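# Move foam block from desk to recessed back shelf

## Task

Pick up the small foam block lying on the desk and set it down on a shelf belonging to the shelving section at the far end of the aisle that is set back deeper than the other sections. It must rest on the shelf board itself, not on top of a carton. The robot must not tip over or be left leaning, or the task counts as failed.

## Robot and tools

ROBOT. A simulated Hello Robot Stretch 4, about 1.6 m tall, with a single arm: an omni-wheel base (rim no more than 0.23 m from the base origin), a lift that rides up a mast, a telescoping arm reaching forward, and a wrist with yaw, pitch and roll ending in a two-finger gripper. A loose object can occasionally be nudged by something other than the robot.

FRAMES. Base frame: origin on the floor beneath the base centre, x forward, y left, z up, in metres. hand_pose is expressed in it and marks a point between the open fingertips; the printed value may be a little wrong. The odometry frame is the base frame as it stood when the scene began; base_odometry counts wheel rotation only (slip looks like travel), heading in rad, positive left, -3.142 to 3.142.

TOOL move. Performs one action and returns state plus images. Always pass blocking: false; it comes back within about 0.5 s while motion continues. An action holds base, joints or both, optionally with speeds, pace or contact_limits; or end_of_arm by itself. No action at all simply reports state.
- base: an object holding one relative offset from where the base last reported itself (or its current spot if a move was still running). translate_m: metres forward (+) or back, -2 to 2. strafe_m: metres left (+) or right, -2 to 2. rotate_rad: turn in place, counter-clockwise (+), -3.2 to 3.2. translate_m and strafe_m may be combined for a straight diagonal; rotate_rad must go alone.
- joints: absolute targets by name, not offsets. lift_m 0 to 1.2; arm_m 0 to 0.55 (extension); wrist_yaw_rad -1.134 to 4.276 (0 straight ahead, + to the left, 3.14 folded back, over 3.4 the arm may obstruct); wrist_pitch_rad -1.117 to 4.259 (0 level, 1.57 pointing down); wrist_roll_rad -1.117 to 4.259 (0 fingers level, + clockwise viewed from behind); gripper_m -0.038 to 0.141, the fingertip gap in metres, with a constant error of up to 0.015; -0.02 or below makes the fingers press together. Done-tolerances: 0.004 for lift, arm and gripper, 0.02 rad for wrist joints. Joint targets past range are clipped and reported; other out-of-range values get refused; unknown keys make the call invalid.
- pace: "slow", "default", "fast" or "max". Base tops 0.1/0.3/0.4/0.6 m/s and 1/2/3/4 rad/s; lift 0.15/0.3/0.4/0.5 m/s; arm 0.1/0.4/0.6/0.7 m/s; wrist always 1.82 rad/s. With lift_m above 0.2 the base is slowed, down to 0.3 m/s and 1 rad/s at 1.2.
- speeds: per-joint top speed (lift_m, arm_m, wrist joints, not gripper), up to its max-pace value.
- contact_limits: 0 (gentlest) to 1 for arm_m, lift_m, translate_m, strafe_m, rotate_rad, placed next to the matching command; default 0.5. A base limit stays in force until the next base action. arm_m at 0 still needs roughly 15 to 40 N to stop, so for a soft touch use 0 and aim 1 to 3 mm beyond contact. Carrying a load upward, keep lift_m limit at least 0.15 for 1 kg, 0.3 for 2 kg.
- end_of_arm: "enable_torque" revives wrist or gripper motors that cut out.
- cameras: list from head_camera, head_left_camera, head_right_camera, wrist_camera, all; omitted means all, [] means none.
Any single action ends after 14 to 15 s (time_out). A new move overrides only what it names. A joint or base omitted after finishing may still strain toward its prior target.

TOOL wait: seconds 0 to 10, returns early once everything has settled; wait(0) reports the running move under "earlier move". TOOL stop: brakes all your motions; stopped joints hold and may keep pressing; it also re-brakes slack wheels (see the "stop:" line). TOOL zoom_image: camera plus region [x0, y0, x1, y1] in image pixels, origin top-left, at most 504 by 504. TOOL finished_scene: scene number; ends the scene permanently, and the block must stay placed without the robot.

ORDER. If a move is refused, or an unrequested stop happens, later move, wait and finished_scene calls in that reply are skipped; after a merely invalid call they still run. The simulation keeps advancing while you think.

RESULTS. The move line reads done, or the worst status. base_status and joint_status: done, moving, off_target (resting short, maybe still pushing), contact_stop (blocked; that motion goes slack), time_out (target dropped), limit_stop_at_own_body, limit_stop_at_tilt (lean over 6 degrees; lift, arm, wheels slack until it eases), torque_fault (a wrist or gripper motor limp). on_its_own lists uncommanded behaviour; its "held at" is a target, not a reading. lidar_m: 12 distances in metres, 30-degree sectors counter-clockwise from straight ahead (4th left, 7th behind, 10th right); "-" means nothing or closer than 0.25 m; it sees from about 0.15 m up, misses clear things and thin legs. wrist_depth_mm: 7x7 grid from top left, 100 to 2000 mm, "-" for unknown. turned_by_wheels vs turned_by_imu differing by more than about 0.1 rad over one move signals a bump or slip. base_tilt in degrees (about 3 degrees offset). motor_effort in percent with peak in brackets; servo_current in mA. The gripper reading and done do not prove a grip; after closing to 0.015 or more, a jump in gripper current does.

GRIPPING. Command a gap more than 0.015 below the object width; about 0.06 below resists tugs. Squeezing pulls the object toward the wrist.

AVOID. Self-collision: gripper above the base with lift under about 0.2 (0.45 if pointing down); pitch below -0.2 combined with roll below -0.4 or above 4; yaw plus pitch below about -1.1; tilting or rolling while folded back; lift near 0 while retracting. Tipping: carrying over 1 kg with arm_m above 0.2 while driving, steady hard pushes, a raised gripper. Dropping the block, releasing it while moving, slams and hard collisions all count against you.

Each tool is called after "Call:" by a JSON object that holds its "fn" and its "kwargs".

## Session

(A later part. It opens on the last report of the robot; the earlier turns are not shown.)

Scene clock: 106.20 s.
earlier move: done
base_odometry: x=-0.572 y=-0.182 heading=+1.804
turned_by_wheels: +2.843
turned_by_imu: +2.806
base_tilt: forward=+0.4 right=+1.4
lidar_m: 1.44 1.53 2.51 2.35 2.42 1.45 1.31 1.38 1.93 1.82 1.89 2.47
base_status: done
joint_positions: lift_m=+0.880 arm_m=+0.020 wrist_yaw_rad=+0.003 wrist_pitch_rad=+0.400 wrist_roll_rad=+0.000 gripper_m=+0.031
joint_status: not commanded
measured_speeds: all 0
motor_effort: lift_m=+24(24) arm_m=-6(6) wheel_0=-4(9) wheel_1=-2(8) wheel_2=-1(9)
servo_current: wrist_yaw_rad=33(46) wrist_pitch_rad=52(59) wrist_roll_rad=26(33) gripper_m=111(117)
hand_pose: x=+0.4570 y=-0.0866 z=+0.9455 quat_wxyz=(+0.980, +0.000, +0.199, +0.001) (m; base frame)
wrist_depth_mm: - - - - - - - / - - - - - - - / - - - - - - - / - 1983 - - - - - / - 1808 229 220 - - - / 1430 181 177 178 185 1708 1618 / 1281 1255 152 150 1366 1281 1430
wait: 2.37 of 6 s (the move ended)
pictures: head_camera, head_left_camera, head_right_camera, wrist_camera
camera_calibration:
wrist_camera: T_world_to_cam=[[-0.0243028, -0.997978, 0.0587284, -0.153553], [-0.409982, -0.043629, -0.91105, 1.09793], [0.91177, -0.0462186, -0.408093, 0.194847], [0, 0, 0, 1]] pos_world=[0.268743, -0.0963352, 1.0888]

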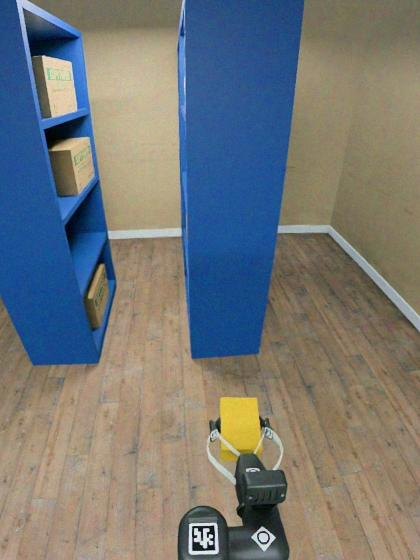

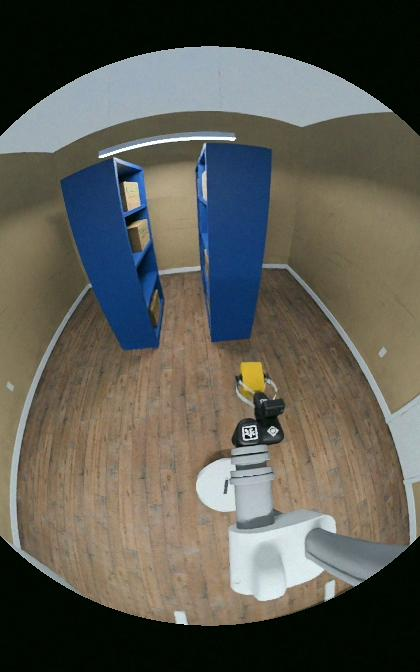

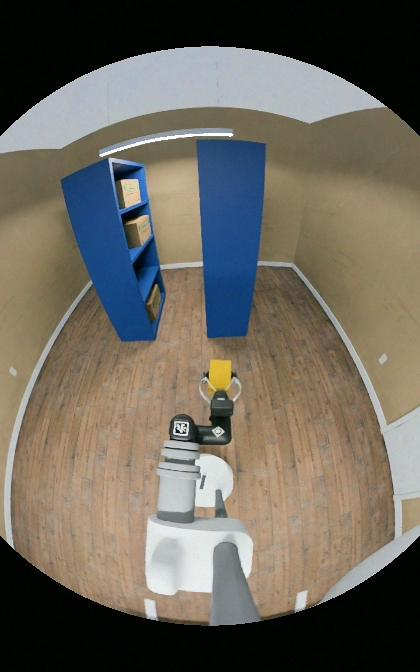

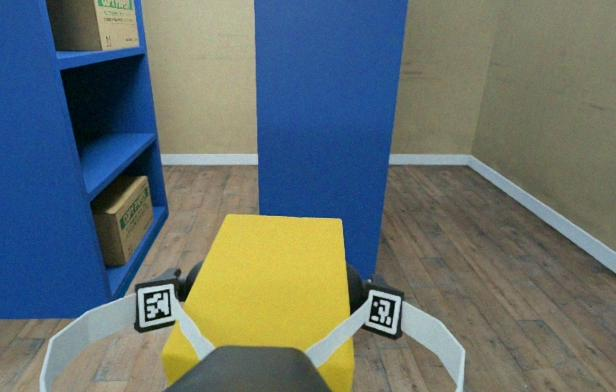

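Call:
{"fn": "zoom_image", "kwargs": {"camera": "head_camera", "region": [0, 0, 300, 300]}}

Call:
{"fn": "move", "kwargs": {"blocking": false, "base": {"translate_m": 0.35, "strafe_m": 0.33}, "cameras": []}}

Call:
{"fn": "wait", "kwargs": {"seconds": 4}}

Call:
{"fn": "zoom_image", "kwargs": {"camera": "head_camera", "region": [60, 0, 360, 300]}}

Scaled by 1.680 from the camera's 420x560 image, which has a finer 1200x1600 frame.

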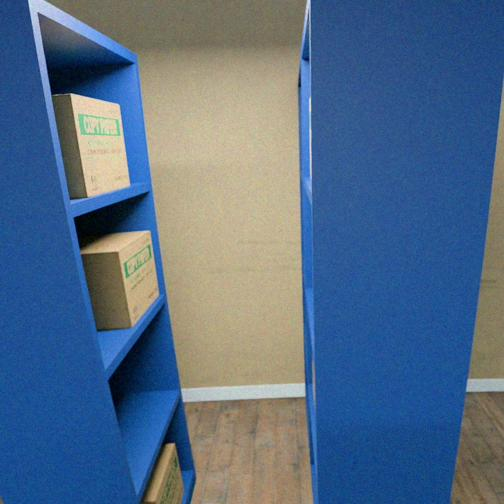

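Scene clock: 122.27 s.
move: moving
base_odometry: x=-0.600 y=-0.164 heading=+1.804
turned_by_wheels: +0.000
turned_by_imu: -0.001
base_tilt: forward=+0.3 right=+1.4
lidar_m: 1.40 1.52 2.48 2.34 2.38 1.47 1.31 1.40 1.94 1.85 1.91 1.49
base_status: translate_m moving; strafe_m moving
joint_positions: lift_m=+0.880 arm_m=+0.020 wrist_yaw_rad=+0.003 wrist_pitch_rad=+0.400 wrist_roll_rad=+0.000 gripper_m=+0.031
joint_status: not commanded
measured_speeds: translate_m=+0.094 strafe_m=+0.088 rotate_rad=+0.009 lift_m=+0.000 arm_m=+0.000 wrist_yaw_rad=+0.000 wrist_pitch_rad=+0.000 wrist_roll_rad=+0.000
motor_effort: lift_m=+24(24) arm_m=-6(6) wheel_0=-4(7) wheel_1=+8(9) wheel_2=-8(8)
servo_current: wrist_yaw_rad=39(46) wrist_pitch_rad=59(59) wrist_roll_rad=33(33) gripper_m=111(111)
hand_pose: x=+0.4570 y=-0.0866 z=+0.9455 quat_wxyz=(+0.980, +0.000, +0.199, +0.001) (m; base frame)
wrist_depth_mm: - - - - - - - / - - - - - - - / - - - - - - - / - - - - - - - / - 1808 229 220 - - - / - 181 176 178 185 1708 1618 / 1281 1229 152 150 1336 1308 1430
pictures: none
No camera images: "cameras" was empty.

Scene clock: 124.80 s.
earlier move: done
base_odometry: x=-0.973 y=+0.082 heading=+1.804
turned_by_wheels: +0.000
turned_by_imu: +0.000
base_tilt: forward=+0.4 right=+1.5
lidar_m: 1.14 1.10 2.21 2.05 2.11 2.67 1.73 1.72 2.28 2.14 2.19 1.13
base_status: done
joint_positions: lift_m=+0.880 arm_m=+0.020 wrist_yaw_rad=+0.003 wrist_pitch_rad=+0.400 wrist_roll_rad=+0.000 gripper_m=+0.031
joint_status: not commanded
measured_speeds: all 0
motor_effort: lift_m=+24(24) arm_m=-6(6) wheel_0=-2(7) wheel_1=+2(10) wheel_2=+0(8)
servo_current: wrist_yaw_rad=33(46) wrist_pitch_rad=39(59) wrist_roll_rad=33(33) gripper_m=117(117)
hand_pose: x=+0.4570 y=-0.0866 z=+0.9455 quat_wxyz=(+0.980, +0.000, +0.199, +0.001) (m; base frame)
wrist_depth_mm: - - - - - - - / - - - - - - - / - - - - 1229 - - / - - - - - - - / - 1366 229 219 - - - / - 181 176 178 185 1576 1661 / - - 152 150 - 1255 1397
wait: 2.53 of 4 s (the move ended)
pictures: head_camera, head_left_camera, head_right_camera, wrist_camera
camera_calibration:
wrist_camera: T_world_to_cam=[[-0.0243028, -0.997978, 0.0587284, -0.153559], [-0.409982, -0.043629, -0.91105, 1.09802], [0.91177, -0.0462186, -0.408093, 0.194887], [0, 0, 0, 1]] pos_world=[0.268743, -0.0963352, 1.0889]

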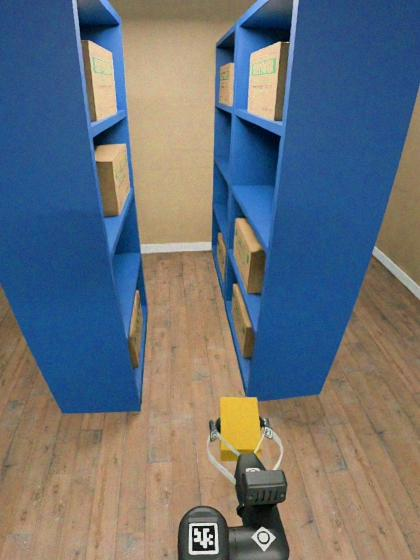

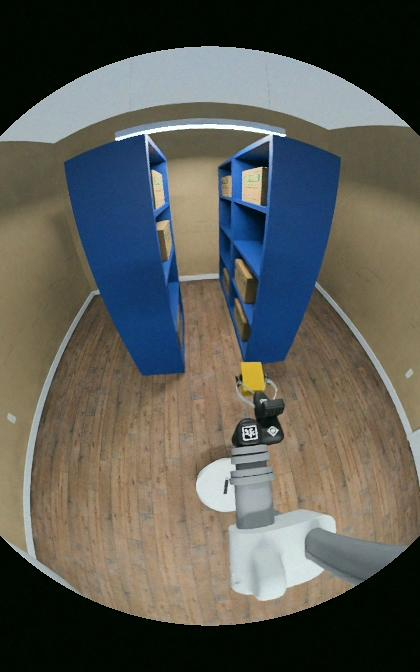

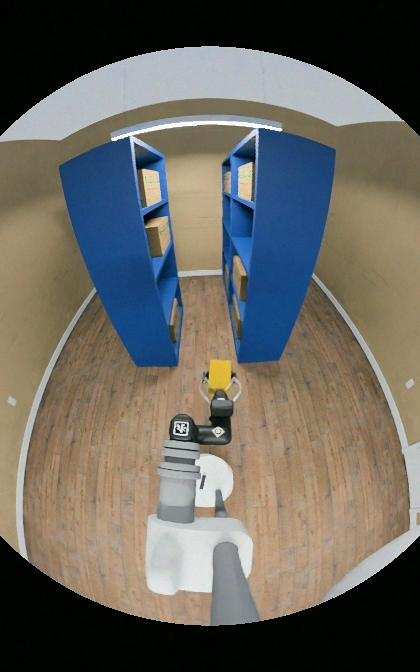

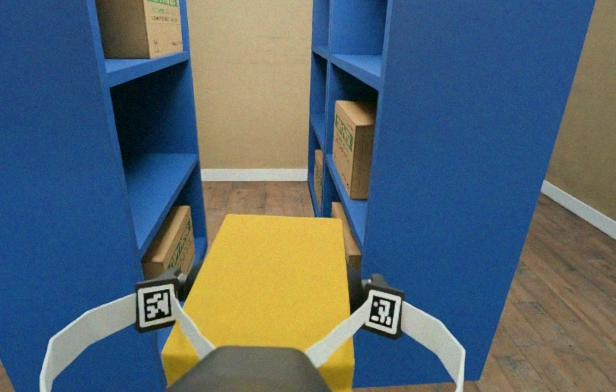

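Scaled by 1.680 from the camera's 420x560 image, which has a finer 1200x1600 frame.

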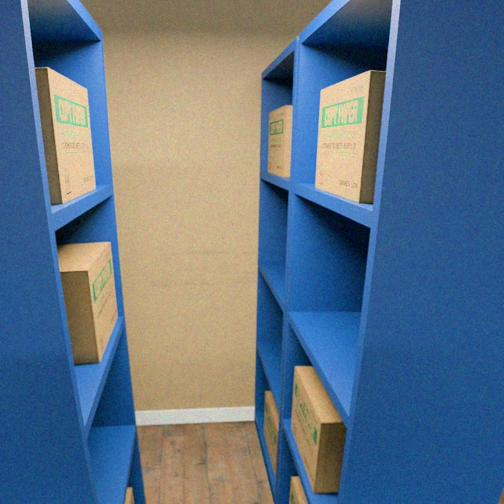

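Call:
{"fn": "move", "kwargs": {"blocking": false, "base": {"rotate_rad": 0.087}, "cameras": []}}

Call:
{"fn": "wait", "kwargs": {"seconds": 2, "cameras": []}}

Call:
{"fn": "move", "kwargs": {"blocking": false, "base": {"strafe_m": -0.06, "translate_m": 0.3}, "cameras": []}}

Call:
{"fn": "wait", "kwargs": {"seconds": 4}}

Call:
{"fn": "zoom_image", "kwargs": {"camera": "head_camera", "region": [0, 0, 420, 420]}}

Scene clock: 141.47 s.
move: moving
base_odometry: x=-0.973 y=+0.082 heading=+1.890
turned_by_wheels: +0.087
turned_by_imu: +0.085
base_tilt: forward=+0.4 right=+1.3
lidar_m: 1.10 1.12 2.14 2.05 2.16 2.63 1.73 1.75 2.22 2.14 2.24 1.12
base_status: rotate_rad moving
joint_positions: lift_m=+0.880 arm_m=+0.020 wrist_yaw_rad=+0.003 wrist_pitch_rad=+0.400 wrist_roll_rad=+0.000 gripper_m=+0.031
joint_status: not commanded
measured_speeds: all 0
motor_effort: lift_m=+24(24) arm_m=-6(6) wheel_0=-2(6) wheel_1=-1(5) wheel_2=-1(6)
servo_current: wrist_yaw_rad=26(46) wrist_pitch_rad=39(65) wrist_roll_rad=20(33) gripper_m=104(117)
hand_pose: x=+0.4570 y=-0.0866 z=+0.9455 quat_wxyz=(+0.980, +0.000, +0.199, +0.001) (m; base frame)
wrist_depth_mm: - - - - - - - / - - - - 1576 - - / - - - - 1336 - - / - - - - 1336 - - / - - 228 219 1366 - - / 1499 181 177 178 185 - 1618 / 1281 - 152 150 - - 1366
pictures: none
No camera images: "cameras" was empty.

Scene clock: 141.67 s.
earlier move: done
base_odometry: x=-0.973 y=+0.082 heading=+1.890
turned_by_wheels: +0.000
turned_by_imu: +0.000
base_tilt: forward=+0.3 right=+1.3
lidar_m: 1.10 1.11 2.14 2.04 2.16 2.64 1.71 1.77 2.21 2.15 2.25 1.10
base_status: done
joint_positions: lift_m=+0.880 arm_m=+0.020 wrist_yaw_rad=+0.003 wrist_pitch_rad=+0.400 wrist_roll_rad=+0.000 gripper_m=+0.031
joint_status: not commanded
measured_speeds: all 0
motor_effort: lift_m=+24(24) arm_m=-6(6) wheel_0=-1(6) wheel_1=-2(5) wheel_2=+0(6)
servo_current: wrist_yaw_rad=33(46) wrist_pitch_rad=39(65) wrist_roll_rad=26(33) gripper_m=104(117)
hand_pose: x=+0.4570 y=-0.0866 z=+0.9455 quat_wxyz=(+0.980, +0.000, +0.199, +0.001) (m; base frame)
wrist_depth_mm: - - - - 1618 - - / - - - - 1618 - - / - - - - 1336 - - / - - - - 1336 - - / - - 229 220 1397 - - / 1464 181 177 178 185 - 1661 / 1281 - 152 150 - - 1336
wait: 0.20 of 2 s (the move ended)
pictures: none
No camera images: "cameras" was empty.

Scene clock: 142.17 s.
move: moving
base_odometry: x=-0.977 y=+0.115 heading=+1.891
turned_by_wheels: +0.000
turned_by_imu: +0.000
base_tilt: forward=+0.4 right=+1.4
lidar_m: 1.06 1.10 2.14 2.06 2.16 2.66 1.77 1.83 2.21 2.15 2.24 1.10
base_status: translate_m moving; strafe_m moving
joint_positions: lift_m=+0.880 arm_m=+0.020 wrist_yaw_rad=+0.003 wrist_pitch_rad=+0.400 wrist_roll_rad=+0.000 gripper_m=+0.031
joint_status: not commanded
measured_speeds: translate_m=+0.123 strafe_m=-0.026 rotate_rad=-0.004 lift_m=+0.000 arm_m=+0.000 wrist_yaw_rad=+0.000 wrist_pitch_rad=+0.000 wrist_roll_rad=+0.000
motor_effort: lift_m=+24(24) arm_m=-6(6) wheel_0=+7(7) wheel_1=+3(6) wheel_2=-8(9)
servo_current: wrist_yaw_rad=39(46) wrist_pitch_rad=46(46) wrist_roll_rad=33(33) gripper_m=104(117)
hand_pose: x=+0.4570 y=-0.0866 z=+0.9455 quat_wxyz=(+0.980, +0.000, +0.199, +0.001) (m; base frame)
wrist_depth_mm: - - - - - - - / - - - - 1576 - - / - - - - 1255 - - / - - - - 1281 - - / - - 229 219 - - - / - 180 177 177 185 - 1618 / 1229 - 152 150 - - 1336
pictures: none
No camera images: "cameras" was empty.

Scene clock: 144.13 s.
earlier move: done
base_odometry: x=-1.011 y=+0.386 heading=+1.891
turned_by_wheels: +0.000
turned_by_imu: -0.001
base_tilt: forward=+0.4 right=+1.4
lidar_m: 1.15 0.81 2.19 2.12 2.21 2.93 2.08 2.13 2.19 2.08 2.17 0.82
base_status: done
joint_positions: lift_m=+0.880 arm_m=+0.020 wrist_yaw_rad=+0.003 wrist_pitch_rad=+0.400 wrist_roll_rad=+0.000 gripper_m=+0.031
joint_status: not commanded
measured_speeds: all 0
motor_effort: lift_m=+24(24) arm_m=-6(6) wheel_0=+1(8) wheel_1=+1(7) wheel_2=+1(10)
servo_current: wrist_yaw_rad=39(46) wrist_pitch_rad=46(59) wrist_roll_rad=26(33) gripper_m=104(124)
hand_pose: x=+0.4570 y=-0.0866 z=+0.9455 quat_wxyz=(+0.980, +0.000, +0.199, +0.001) (m; base frame)
wrist_depth_mm: - - - - - - - / 621 - - - 1397 - - / - - - - 1118 - - / - - - - 991 - - / - - 220 219 1008 - - / - 181 176 178 186 - - / - 1078 152 150 - - -
wait: 1.97 of 4 s (the move ended)
pictures: head_camera, head_left_camera, head_right_camera, wrist_camera
camera_calibration:
wrist_camera: T_world_to_cam=[[-0.0244345, -0.997978, 0.0586776, -0.153567], [-0.409985, -0.0435287, -0.911053, 1.09803], [0.911765, -0.0463181, -0.408092, 0.194874], [0, 0, 0, 1]] pos_world=[0.268743, -0.096435, 1.0889]

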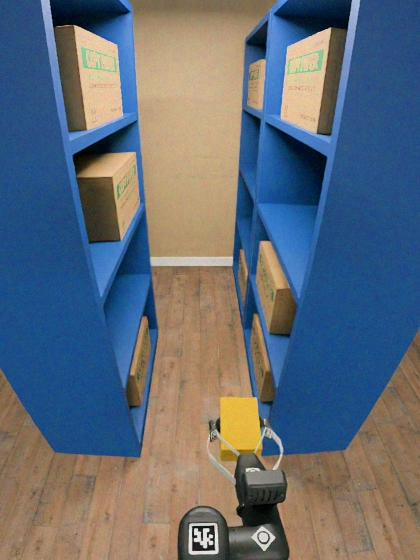

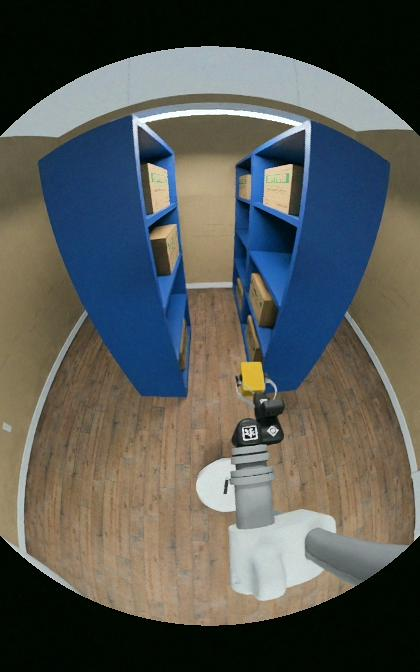

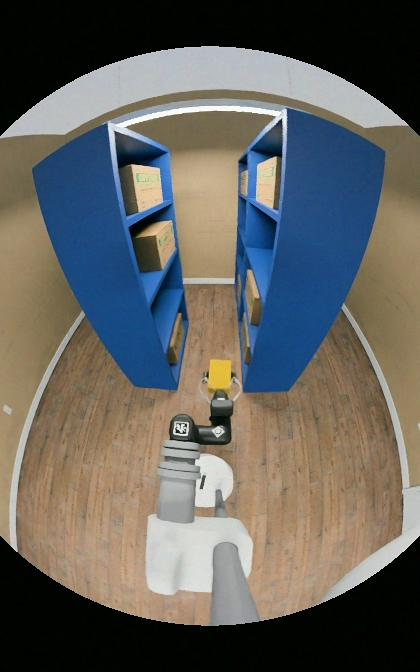

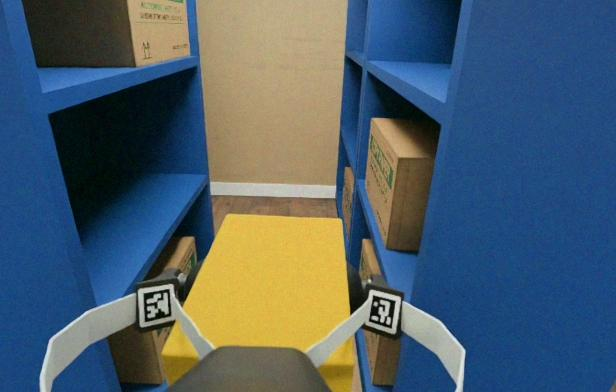

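Scaled by 1.200 from the camera's 420x560 image, which has a finer 1200x1600 frame.

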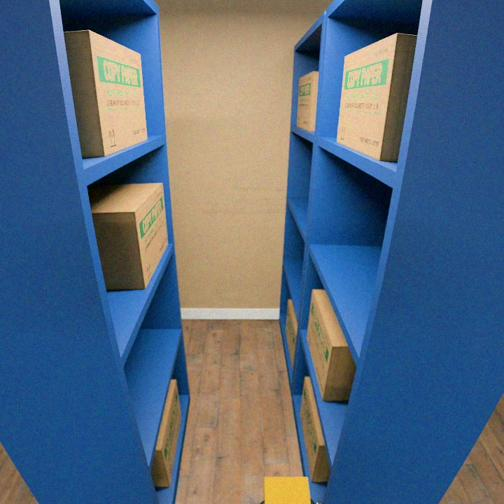

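Call:
{"fn": "move", "kwargs": {"blocking": false, "base": {"rotate_rad": 0.02}, "cameras": []}}

Call:
{"fn": "wait", "kwargs": {"seconds": 1.5, "cameras": []}}

Call:
{"fn": "move", "kwargs": {"blocking": false, "base": {"translate_m": 0.6, "strafe_m": -0.012}, "contact_limits": {"translate_m": 0.2}, "cameras": []}}

Call:
{"fn": "wait", "kwargs": {"seconds": 4}}

Call:
{"fn": "zoom_image", "kwargs": {"camera": "head_camera", "region": [0, 0, 420, 420]}}

Scene clock: 165.50 s.
move: done
base_odometry: x=-1.011 y=+0.386 heading=+1.911
turned_by_wheels: +0.020
turned_by_imu: +0.019
base_tilt: forward=+0.5 right=+1.4
lidar_m: 1.08 0.82 2.19 2.10 2.21 2.92 2.10 2.11 2.19 2.09 1.08 0.82
base_status: done
joint_positions: lift_m=+0.880 arm_m=+0.020 wrist_yaw_rad=+0.003 wrist_pitch_rad=+0.400 wrist_roll_rad=+0.000 gripper_m=+0.031
joint_status: not commanded
measured_speeds: all 0
motor_effort: lift_m=+24(24) arm_m=-6(6) wheel_0=-2(4) wheel_1=+2(4) wheel_2=+0(4)
servo_current: wrist_yaw_rad=39(46) wrist_pitch_rad=39(52) wrist_roll_rad=33(33) gripper_m=98(117)
hand_pose: x=+0.4570 y=-0.0866 z=+0.9455 quat_wxyz=(+0.980, +0.000, +0.199, +0.001) (m; base frame)
wrist_depth_mm: - - - - - - - / 574 - - - 1397 - - / - - - - 1160 - - / - - - - 991 - - / - - 228 220 1008 - - / - 182 176 178 185 - - / - 1078 152 150 - - -
pictures: none
No camera images: "cameras" was empty.

Scene clock: 167.00 s.
base_odometry: x=-1.011 y=+0.386 heading=+1.911
turned_by_wheels: +0.000
turned_by_imu: +0.000
base_tilt: forward=+0.0 right=+1.3
lidar_m: 1.10 0.82 2.18 2.11 2.20 2.88 2.13 2.11 2.17 2.07 1.09 0.83
base_status: done
joint_positions: lift_m=+0.880 arm_m=+0.020 wrist_yaw_rad=+0.003 wrist_pitch_rad=+0.400 wrist_roll_rad=+0.000 gripper_m=+0.031
joint_status: not commanded
measured_speeds: all 0
motor_effort: lift_m=+24(24) arm_m=-6(6) wheel_0=-2(4) wheel_1=+1(4) wheel_2=+0(4)
servo_current: wrist_yaw_rad=33(46) wrist_pitch_rad=52(52) wrist_roll_rad=26(33) gripper_m=111(117)
hand_pose: x=+0.4570 y=-0.0866 z=+0.9455 quat_wxyz=(+0.980, +0.000, +0.199, +0.001) (m; base frame)
wrist_depth_mm: - - - - - - - / 569 - - - 1397 - - / - - - - 1160 - - / - - - - 991 - - / - - 228 219 1008 - - / - 181 177 178 185 - - / - 1098 152 150 - - -
wait: 1.50 s; at rest by 0.27 s
pictures: none
No camera images: "cameras" was empty.

Scene clock: 167.50 s.
move: moving
base_odometry: x=-1.021 y=+0.417 heading=+1.911
turned_by_wheels: +0.000
turned_by_imu: +0.000
base_tilt: forward=+0.4 right=+1.4
lidar_m: 1.09 0.81 2.17 2.11 2.23 2.95 2.37 2.14 2.13 2.08 1.05 0.79
base_status: translate_m moving; strafe_m moving
joint_positions: lift_m=+0.880 arm_m=+0.020 wrist_yaw_rad=+0.003 wrist_pitch_rad=+0.400 wrist_roll_rad=+0.000 gripper_m=+0.031
joint_status: not commanded
measured_speeds: translate_m=+0.124 strafe_m=-0.002 rotate_rad=-0.004 lift_m=+0.000 arm_m=+0.000 wrist_yaw_rad=+0.000 wrist_pitch_rad=+0.000 wrist_roll_rad=+0.000
motor_effort: lift_m=+24(24) arm_m=-6(6) wheel_0=+7(7) wheel_1=+4(7) wheel_2=-9(10)
servo_current: wrist_yaw_rad=33(46) wrist_pitch_rad=39(52) wrist_roll_rad=26(26) gripper_m=111(117)
contact_limits: translate_m 0.2
hand_pose: x=+0.4570 y=-0.0866 z=+0.9455 quat_wxyz=(+0.980, +0.000, +0.199, +0.001) (m; base frame)
wrist_depth_mm: - - - - - - - / 574 - - - 1366 - - / - - - - 1160 564 - / - - - - 960 - - / - - 219 220 991 - - / - 181 176 178 185 - - / - 1078 152 150 - - -
pictures: none
No camera images: "cameras" was empty.

Scene clock: 170.50 s.
earlier move: done
base_odometry: x=-1.200 y=+0.955 heading=+1.911
turned_by_wheels: +0.000
turned_by_imu: -0.001
base_tilt: forward=+0.4 right=+1.4
lidar_m: 1.05 0.40 0.34 2.09 2.23 3.12 3.48 2.84 2.17 0.69 0.34 0.41
base_status: done
joint_positions: lift_m=+0.880 arm_m=+0.020 wrist_yaw_rad=+0.003 wrist_pitch_rad=+0.400 wrist_roll_rad=+0.000 gripper_m=+0.031
joint_status: not commanded
measured_speeds: all 0
motor_effort: lift_m=+24(24) arm_m=-6(6) wheel_0=+3(7) wheel_1=+2(7) wheel_2=+1(10)
servo_current: wrist_yaw_rad=33(46) wrist_pitch_rad=46(59) wrist_roll_rad=26(33) gripper_m=111(117)
contact_limits: translate_m 0.2
hand_pose: x=+0.4570 y=-0.0866 z=+0.9455 quat_wxyz=(+0.980, +0.000, +0.199, +0.001) (m; base frame)
wrist_depth_mm: - 723 - - 1618 - - / 554 - - - 1756 - - / - - - - 1808 - - / - - - 256 960 668 634 / - - 229 220 798 564 535 / - 181 177 178 186 459 418 / - 854 152 150 - 418 373
wait: 3.00 of 4 s (the move ended)
pictures: head_camera, head_left_camera, head_right_camera, wrist_camera
camera_calibration:
wrist_camera: T_world_to_cam=[[-0.0244345, -0.997978, 0.0586776, -0.153567], [-0.409985, -0.0435287, -0.911053, 1.09803], [0.911765, -0.0463181, -0.408092, 0.194874], [0, 0, 0, 1]] pos_world=[0.268743, -0.096435, 1.0889]

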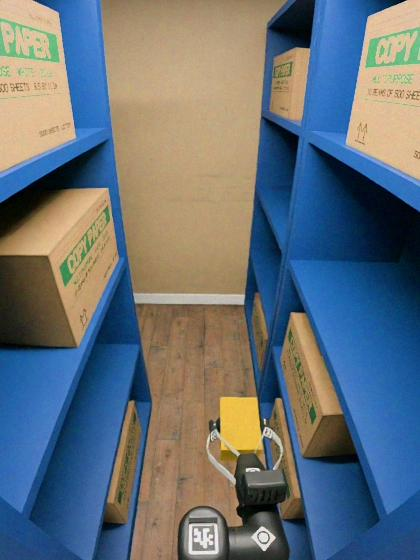

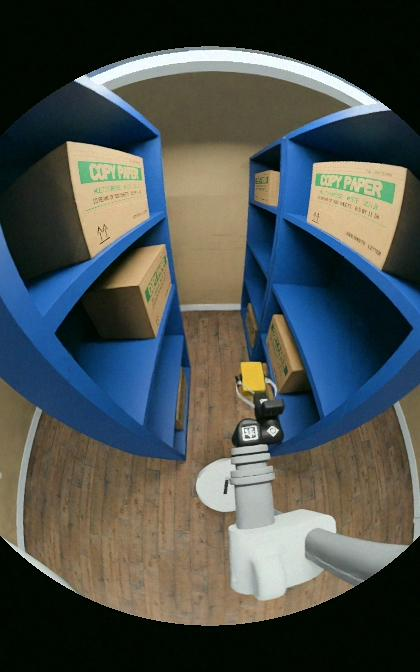

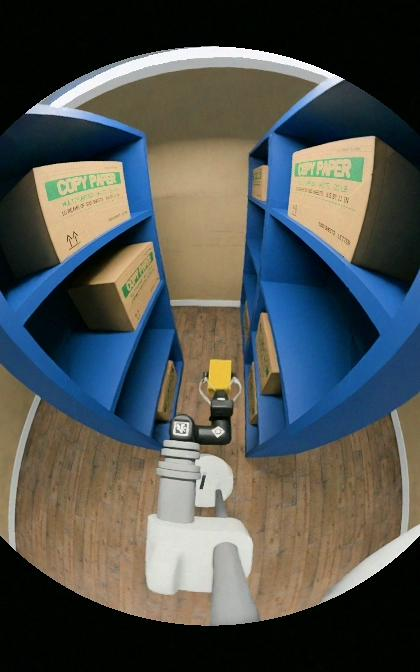

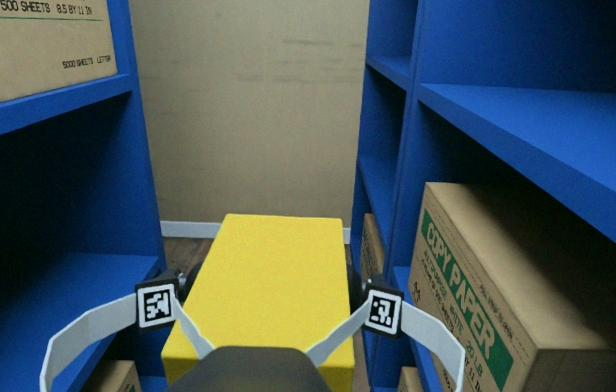

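Scaled by 1.200 from the camera's 420x560 image, which has a finer 1200x1600 frame.

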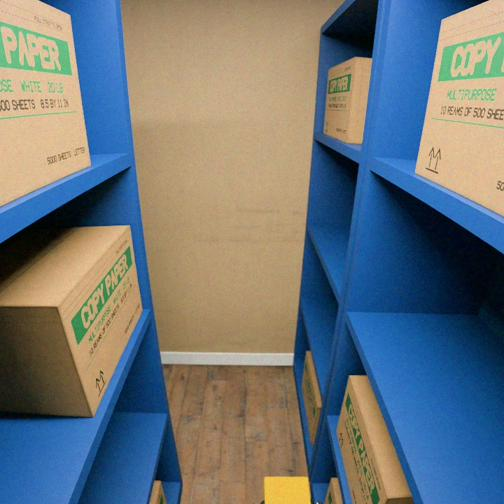

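Call:
{"fn": "move", "kwargs": {"blocking": false, "base": {"translate_m": 0.6}, "contact_limits": {"translate_m": 0.2}, "cameras": []}}

Call:
{"fn": "wait", "kwargs": {"seconds": 4}}

Call:
{"fn": "zoom_image", "kwargs": {"camera": "head_left_camera", "region": [0, 60, 300, 460]}}

Scene clock: 178.90 s.
move: moving
base_odometry: x=-1.210 y=+0.986 heading=+1.911
turned_by_wheels: +0.000
turned_by_imu: +0.000
base_tilt: forward=+0.3 right=+1.5
lidar_m: 1.06 0.38 0.30 0.71 2.22 3.08 3.50 2.84 2.18 0.60 0.33 0.43
base_status: translate_m moving
joint_positions: lift_m=+0.880 arm_m=+0.020 wrist_yaw_rad=+0.003 wrist_pitch_rad=+0.400 wrist_roll_rad=+0.000 gripper_m=+0.031
joint_status: not commanded
measured_speeds: translate_m=+0.124 strafe_m=+0.001 rotate_rad=-0.004 lift_m=+0.000 arm_m=+0.000 wrist_yaw_rad=+0.000 wrist_pitch_rad=+0.000 wrist_roll_rad=+0.000
motor_effort: lift_m=+24(24) arm_m=-6(6) wheel_0=+6(7) wheel_1=+6(7) wheel_2=-8(9)
servo_current: wrist_yaw_rad=46(46) wrist_pitch_rad=52(52) wrist_roll_rad=33(33) gripper_m=117(117)
contact_limits: translate_m 0.2
hand_pose: x=+0.4570 y=-0.0866 z=+0.9455 quat_wxyz=(+0.980, +0.000, +0.199, +0.001) (m; base frame)
wrist_depth_mm: - 699 - - 1576 - - / 564 - - - 1118 - - / - - - - 904 - - / - - - - 904 668 634 / - - 229 220 759 559 535 / - 180 176 178 187 459 421 / - - 152 150 - 413 359
pictures: none
No camera images: "cameras" was empty.

Scene clock: 181.87 s.
earlier move: done
base_odometry: x=-1.400 y=+1.521 heading=+1.912
turned_by_wheels: +0.000
turned_by_imu: -0.001
base_tilt: forward=+0.4 right=+1.4
lidar_m: 1.39 0.38 0.28 0.26 0.30 0.44 4.17 0.41 0.31 0.28 0.30 0.45
base_status: done
joint_positions: lift_m=+0.880 arm_m=+0.020 wrist_yaw_rad=+0.003 wrist_pitch_rad=+0.400 wrist_roll_rad=+0.000 gripper_m=+0.031
joint_status: not commanded
measured_speeds: all 0
motor_effort: lift_m=+24(24) arm_m=-6(6) wheel_0=+2(8) wheel_1=+2(7) wheel_2=+2(10)
servo_current: wrist_yaw_rad=39(52) wrist_pitch_rad=46(52) wrist_roll_rad=33(33) gripper_m=117(124)
contact_limits: translate_m 0.2
hand_pose: x=+0.4570 y=-0.0866 z=+0.9455 quat_wxyz=(+0.980, +0.000, +0.199, +0.001) (m; base frame)
wrist_depth_mm: - - - - 1078 - - / 1138 - - - 1118 - - / 1255 - - - 1229 462 421 / 1308 - - - - - 320 / - 1464 217 220 - - 332 / - 182 176 178 185 - 345 / 1078 1255 152 150 917 143 355
wait: 2.97 of 4 s (the move ended)
pictures: head_camera, head_left_camera, head_right_camera, wrist_camera
camera_calibration:
wrist_camera: T_world_to_cam=[[-0.0244345, -0.997978, 0.0586776, -0.153567], [-0.409985, -0.0435287, -0.911053, 1.09803], [0.911765, -0.0463181, -0.408092, 0.194874], [0, 0, 0, 1]] pos_world=[0.268743, -0.096435, 1.0889]

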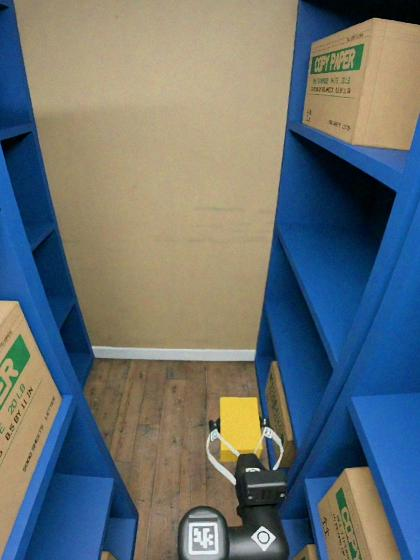

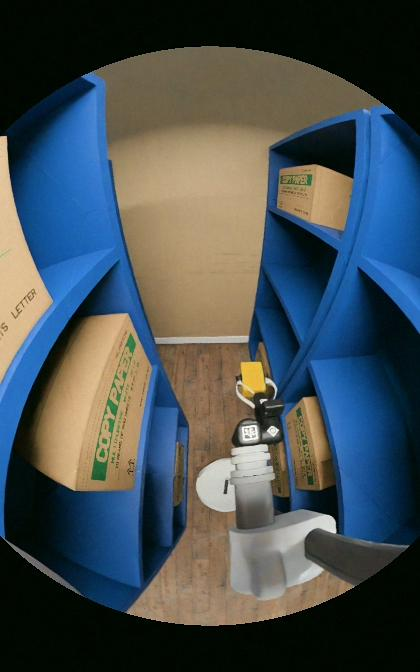

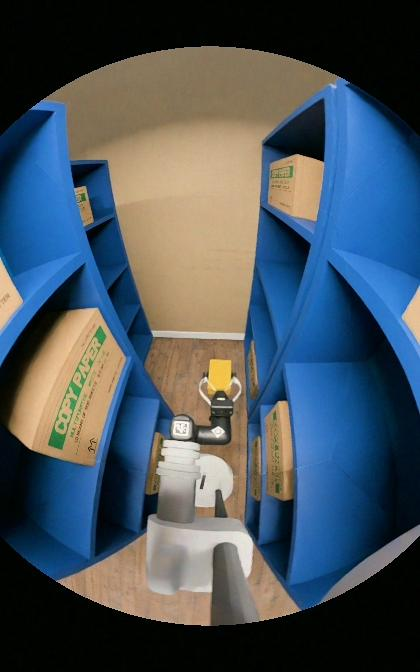

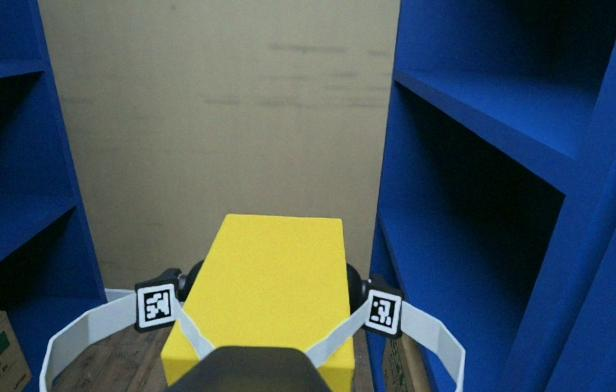

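Scaled by 1.260 from the camera's 420x672 image, which has a finer 600x960 frame.

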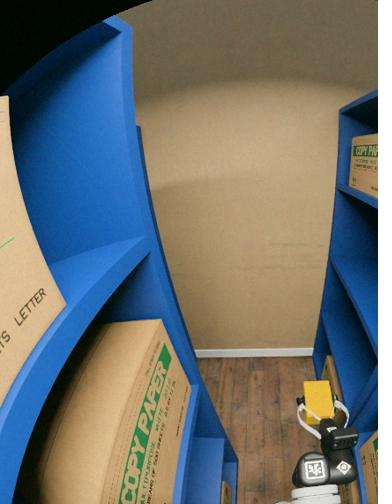

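Call:
{"fn": "move", "kwargs": {"blocking": false, "base": {"translate_m": 0.74}, "contact_limits": {"translate_m": 0.2}, "cameras": []}}

Call:
{"fn": "wait", "kwargs": {"seconds": 5}}

Scene clock: 193.50 s.
move: moving
base_odometry: x=-1.411 y=+1.552 heading=+1.912
turned_by_wheels: +0.000
turned_by_imu: +0.000
base_tilt: forward=+0.4 right=+1.4
lidar_m: 1.34 0.36 0.29 0.25 0.29 0.40 3.75 0.45 0.30 0.26 0.31 0.42
base_status: translate_m moving
joint_positions: lift_m=+0.880 arm_m=+0.020 wrist_yaw_rad=+0.003 wrist_pitch_rad=+0.400 wrist_roll_rad=+0.000 gripper_m=+0.031
joint_status: not commanded
measured_speeds: translate_m=+0.123 strafe_m=+0.000 rotate_rad=+0.001 lift_m=+0.000 arm_m=+0.000 wrist_yaw_rad=+0.000 wrist_pitch_rad=+0.000 wrist_roll_rad=+0.000
motor_effort: lift_m=+24(24) arm_m=-6(6) wheel_0=+5(7) wheel_1=+5(7) wheel_2=-10(10)
servo_current: wrist_yaw_rad=39(46) wrist_pitch_rad=46(59) wrist_roll_rad=20(33) gripper_m=111(117)
contact_limits: translate_m 0.2
hand_pose: x=+0.4570 y=-0.0866 z=+0.9455 quat_wxyz=(+0.980, +0.000, +0.199, +0.001) (m; base frame)
wrist_depth_mm: - - - - 1042 - - / 1138 - - - 1098 - - / 1229 - - - 1182 473 382 / 1308 - - - - - - / 1366 - 216 220 - - - / - 182 177 178 185 - 324 / - 1255 152 150 904 141 338
pictures: none
No camera images: "cameras" was empty.

Scene clock: 196.97 s.
earlier move: done
base_odometry: x=-1.648 y=+2.218 heading=+1.912
turned_by_wheels: +0.000
turned_by_imu: -0.001
base_tilt: forward=+0.4 right=+1.4
lidar_m: 0.70 0.76 0.72 0.70 0.30 0.38 - 0.45 0.33 0.29 0.31 0.45
base_status: done
joint_positions: lift_m=+0.880 arm_m=+0.020 wrist_yaw_rad=+0.003 wrist_pitch_rad=+0.400 wrist_roll_rad=+0.000 gripper_m=+0.031
joint_status: not commanded
measured_speeds: all 0
motor_effort: lift_m=+24(24) arm_m=-6(6) wheel_0=+3(7) wheel_1=+1(7) wheel_2=+0(11)
servo_current: wrist_yaw_rad=39(46) wrist_pitch_rad=39(65) wrist_roll_rad=26(33) gripper_m=104(124)
contact_limits: translate_m 0.2
hand_pose: x=+0.4570 y=-0.0866 z=+0.9455 quat_wxyz=(+0.980, +0.000, +0.199, +0.001) (m; base frame)
wrist_depth_mm: 427 424 421 421 415 413 370 / 449 449 449 445 439 436 392 / 473 473 473 466 466 466 399 / - - - - - 459 439 / - - 217 220 - 492 473 / - 181 177 178 185 521 508 / - - 153 150 - 544 554
wait: 3.47 of 5 s (the move ended)
pictures: head_camera, head_left_camera, head_right_camera, wrist_camera
camera_calibration:
wrist_camera: T_world_to_cam=[[-0.0244345, -0.997978, 0.0586776, -0.153567], [-0.409985, -0.0435287, -0.911053, 1.09803], [0.911765, -0.0463181, -0.408092, 0.194874], [0, 0, 0, 1]] pos_world=[0.268743, -0.096435, 1.0889]

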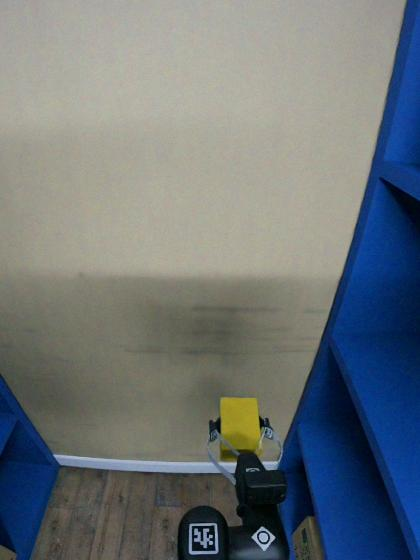

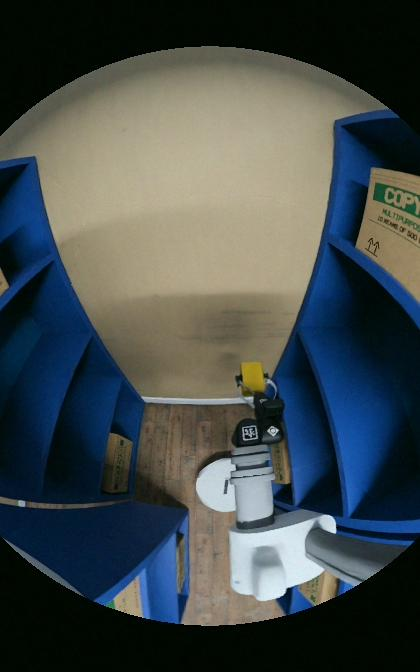

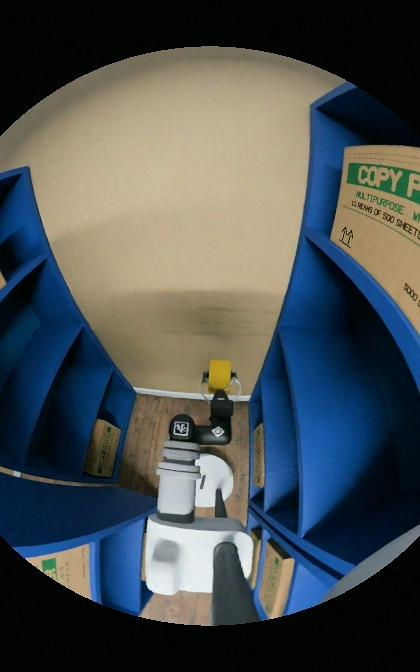

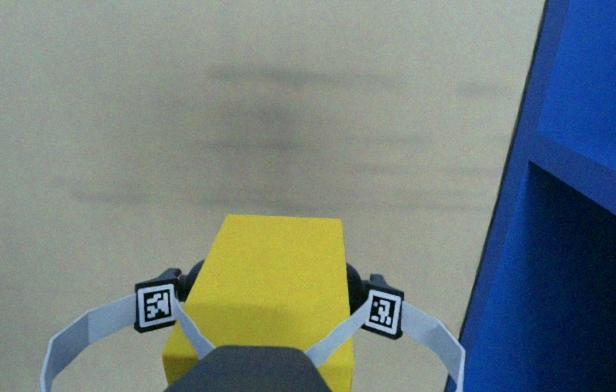

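Call:
{"fn": "move", "kwargs": {"blocking": false, "base": {"rotate_rad": 1.55}, "contact_limits": {"rotate_rad": 0.2}, "cameras": []}}

Call:
{"fn": "wait", "kwargs": {"seconds": 4}}

Call:
{"fn": "zoom_image", "kwargs": {"camera": "head_camera", "region": [0, 80, 420, 500]}}

Scene clock: 202.63 s.
move: moving
base_odometry: x=-1.648 y=+2.218 heading=+2.168
turned_by_wheels: +0.256
turned_by_imu: +0.251
base_tilt: forward=+0.4 right=+1.4
lidar_m: 0.70 0.80 0.70 0.43 0.33 0.54 0.65 0.36 0.31 0.31 0.35 0.69
base_status: rotate_rad moving
joint_positions: lift_m=+0.880 arm_m=+0.020 wrist_yaw_rad=+0.003 wrist_pitch_rad=+0.400 wrist_roll_rad=+0.000 gripper_m=+0.031
joint_status: not commanded
measured_speeds: translate_m=-0.002 strafe_m=+0.000 rotate_rad=+0.974 lift_m=+0.000 arm_m=+0.000 wrist_yaw_rad=+0.000 wrist_pitch_rad=+0.000 wrist_roll_rad=+0.000
motor_effort: lift_m=+24(24) arm_m=-6(6) wheel_0=-7(7) wheel_1=-5(7) wheel_2=-7(7)
servo_current: wrist_yaw_rad=33(46) wrist_pitch_rad=39(52) wrist_roll_rad=33(33) gripper_m=111(117)
contact_limits: rotate_rad 0.2
hand_pose: x=+0.4570 y=-0.0867 z=+0.9455 quat_wxyz=(+0.980, +0.000, +0.199, +0.001) (m; base frame)
wrist_depth_mm: - 462 442 418 399 379 364 / - - 466 442 418 399 384 / - - - 466 449 424 404 / - - - - 469 445 430 / - - 217 220 - 473 455 / - 181 176 178 185 - - / 831 - 152 150 - - -
pictures: none
No camera images: "cameras" was empty.

Scene clock: 204.20 s.
earlier move: done
base_odometry: x=-1.648 y=+2.218 heading=-2.822
turned_by_wheels: +1.294
turned_by_imu: +1.277
base_tilt: forward=+0.4 right=+1.4
lidar_m: 0.69 0.32 0.39 1.06 0.47 0.32 0.29 0.34 0.42 0.69 0.73 0.72
base_status: done
joint_positions: lift_m=+0.880 arm_m=+0.020 wrist_yaw_rad=+0.003 wrist_pitch_rad=+0.400 wrist_roll_rad=+0.000 gripper_m=+0.031
joint_status: not commanded
measured_speeds: all 0
motor_effort: lift_m=+24(24) arm_m=-6(6) wheel_0=-4(9) wheel_1=-2(8) wheel_2=+0(9)
servo_current: wrist_yaw_rad=39(46) wrist_pitch_rad=46(59) wrist_roll_rad=26(33) gripper_m=111(117)
contact_limits: rotate_rad 0.2
hand_pose: x=+0.4570 y=-0.0867 z=+0.9455 quat_wxyz=(+0.980, +0.000, +0.199, +0.001) (m; base frame)
wrist_depth_mm: 421 477 - - - - - / 433 480 - - - - - / 452 473 - - - - - / 459 517 - - - 1025 - / 459 - 217 220 - - - / 459 181 177 178 185 788 788 / 433 157 152 150 683 661 707
wait: 1.57 of 4 s (the move ended)
pictures: head_camera, head_left_camera, head_right_camera, wrist_camera
camera_calibration:
wrist_camera: T_world_to_cam=[[-0.0245257, -0.997973, 0.058718, -0.153586], [-0.409989, -0.0435281, -0.911051, 1.09803], [0.911761, -0.0464179, -0.40809, 0.194864], [0, 0, 0, 1]] pos_world=[0.268743, -0.0964348, 1.0889]

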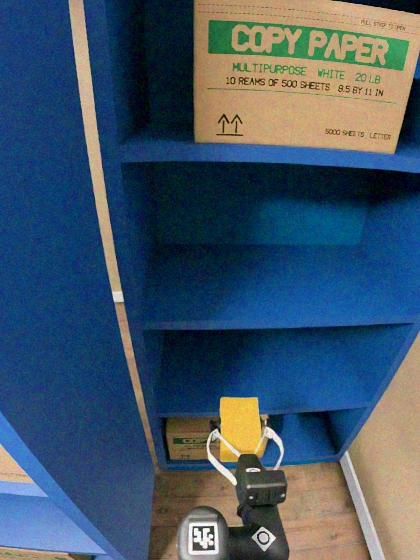

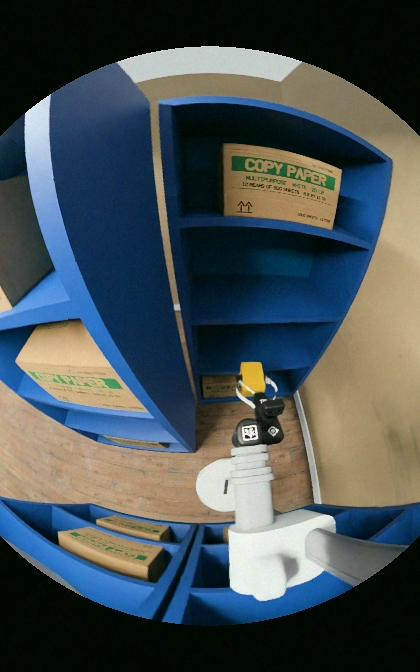

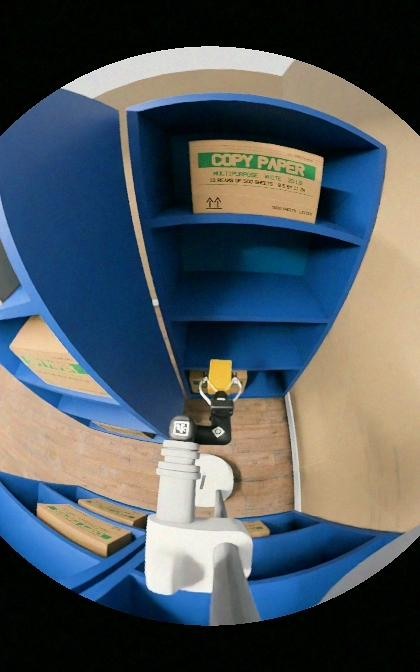

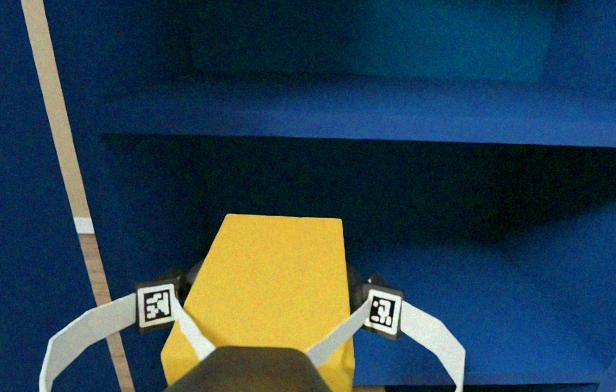

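Scaled by 1.200 from the camera's 420x560 image, which has a finer 1200x1600 frame.

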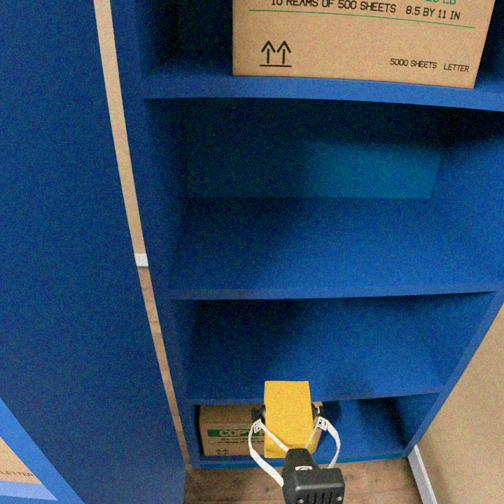

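Call:
{"fn": "move", "kwargs": {"blocking": false, "joints": {"lift_m": 1.075}, "cameras": []}}

Call:
{"fn": "wait", "kwargs": {"seconds": 3}}

Call:
{"fn": "zoom_image", "kwargs": {"camera": "head_right_camera", "region": [120, 100, 400, 400]}}

Scene clock: 219.53 s.
move: moving
base_odometry: x=-1.648 y=+2.218 heading=-2.822
turned_by_wheels: +0.000
turned_by_imu: -0.001
base_tilt: forward=+0.3 right=+1.6
lidar_m: 0.69 0.31 0.38 1.03 0.47 0.32 0.33 0.35 0.42 0.68 0.73 0.75
base_status: not commanded
joint_positions: lift_m=+0.919 arm_m=+0.020 wrist_yaw_rad=+0.003 wrist_pitch_rad=+0.400 wrist_roll_rad=+0.000 gripper_m=+0.031
joint_status: lift_m moving
measured_speeds: translate_m=+0.000 strafe_m=+0.000 rotate_rad=+0.000 lift_m=+0.149 arm_m=+0.000 wrist_yaw_rad=+0.000 wrist_pitch_rad=+0.000 wrist_roll_rad=+0.000
motor_effort: lift_m=+26(27) arm_m=-6(6) wheel_0=-4(4) wheel_1=-2(2) wheel_2=+0(0)
servo_current: wrist_yaw_rad=26(46) wrist_pitch_rad=33(52) wrist_roll_rad=26(33) gripper_m=117(117)
contact_limits: rotate_rad 0.2
hand_pose: x=+0.4570 y=-0.0867 z=+0.9847 quat_wxyz=(+0.980, +0.000, +0.199, +0.001) (m; base frame)
wrist_depth_mm: 421 477 - - - - - / 433 484 - - - - 866 / 452 488 - - - - - / 455 517 - - - 1008 - / 459 - 217 220 - 1025 - / 459 181 176 178 185 - - / 415 - 152 150 723 676 723
pictures: none
No camera images: "cameras" was empty.

Scene clock: 220.93 s.
earlier move: done
base_odometry: x=-1.648 y=+2.218 heading=-2.822
turned_by_wheels: +0.000
turned_by_imu: +0.000
base_tilt: forward=+0.4 right=+1.5
lidar_m: 0.69 0.31 0.37 1.04 0.48 0.32 0.29 0.35 0.43 0.70 0.72 0.73
base_status: not commanded
joint_positions: lift_m=+1.075 arm_m=+0.020 wrist_yaw_rad=+0.003 wrist_pitch_rad=+0.400 wrist_roll_rad=+0.000 gripper_m=+0.031
joint_status: all done
measured_speeds: all 0
motor_effort: lift_m=+24(27) arm_m=-6(6) wheel_0=-4(4) wheel_1=-2(2) wheel_2=+0(0)
servo_current: wrist_yaw_rad=39(52) wrist_pitch_rad=39(59) wrist_roll_rad=26(33) gripper_m=104(117)
contact_limits: rotate_rad 0.2
hand_pose: x=+0.4570 y=-0.0867 z=+1.1405 quat_wxyz=(+0.980, +0.000, +0.199, +0.001) (m; base frame)
wrist_depth_mm: 421 480 - - - - - / 433 480 - - - - 878 / 452 484 - - - - - / 455 512 - - - - - / 455 - 217 219 - - - / 459 182 177 178 185 1078 - / 436 - 152 150 - 142 -
wait: 1.40 of 3 s (the move ended)
pictures: head_camera, head_left_camera, head_right_camera, wrist_camera
camera_calibration:
wrist_camera: T_world_to_cam=[[-0.0245257, -0.997973, 0.058718, -0.16503], [-0.409989, -0.0435281, -0.911051, 1.27559], [0.911761, -0.0464179, -0.40809, 0.2744], [0, 0, 0, 1]] pos_world=[0.268743, -0.0964348, 1.2838]

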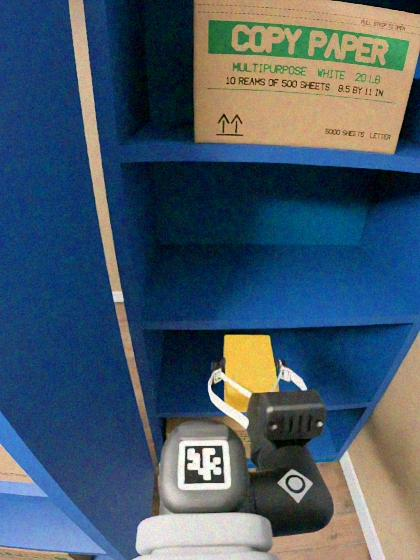

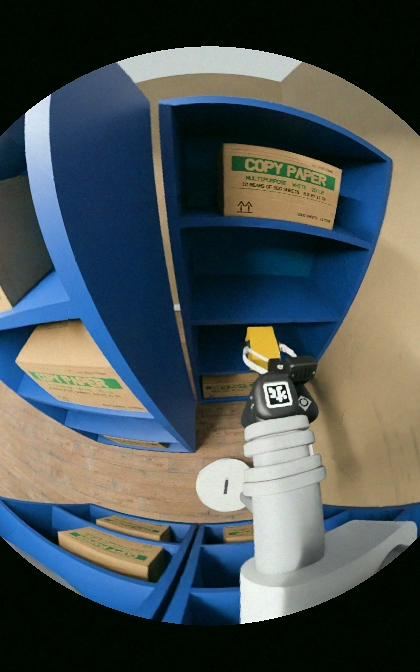

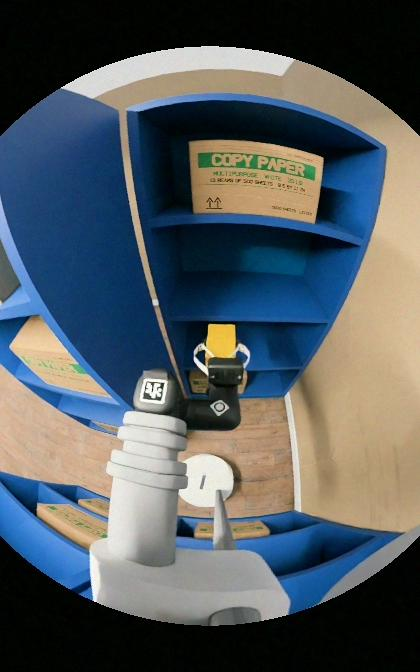

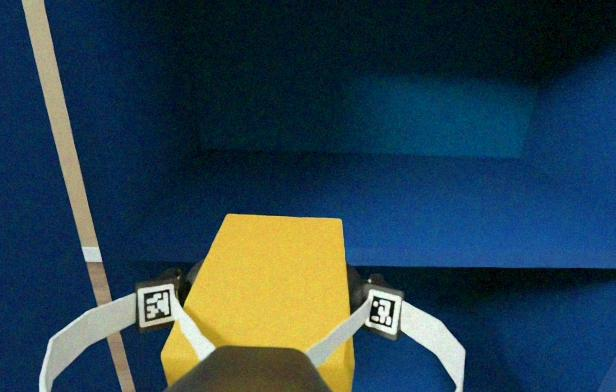

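Scaled by 1.680 from the camera's 420x672 image, which has a finer 600x960 frame.

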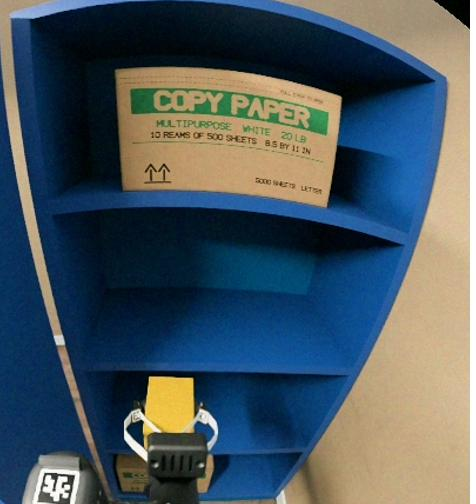

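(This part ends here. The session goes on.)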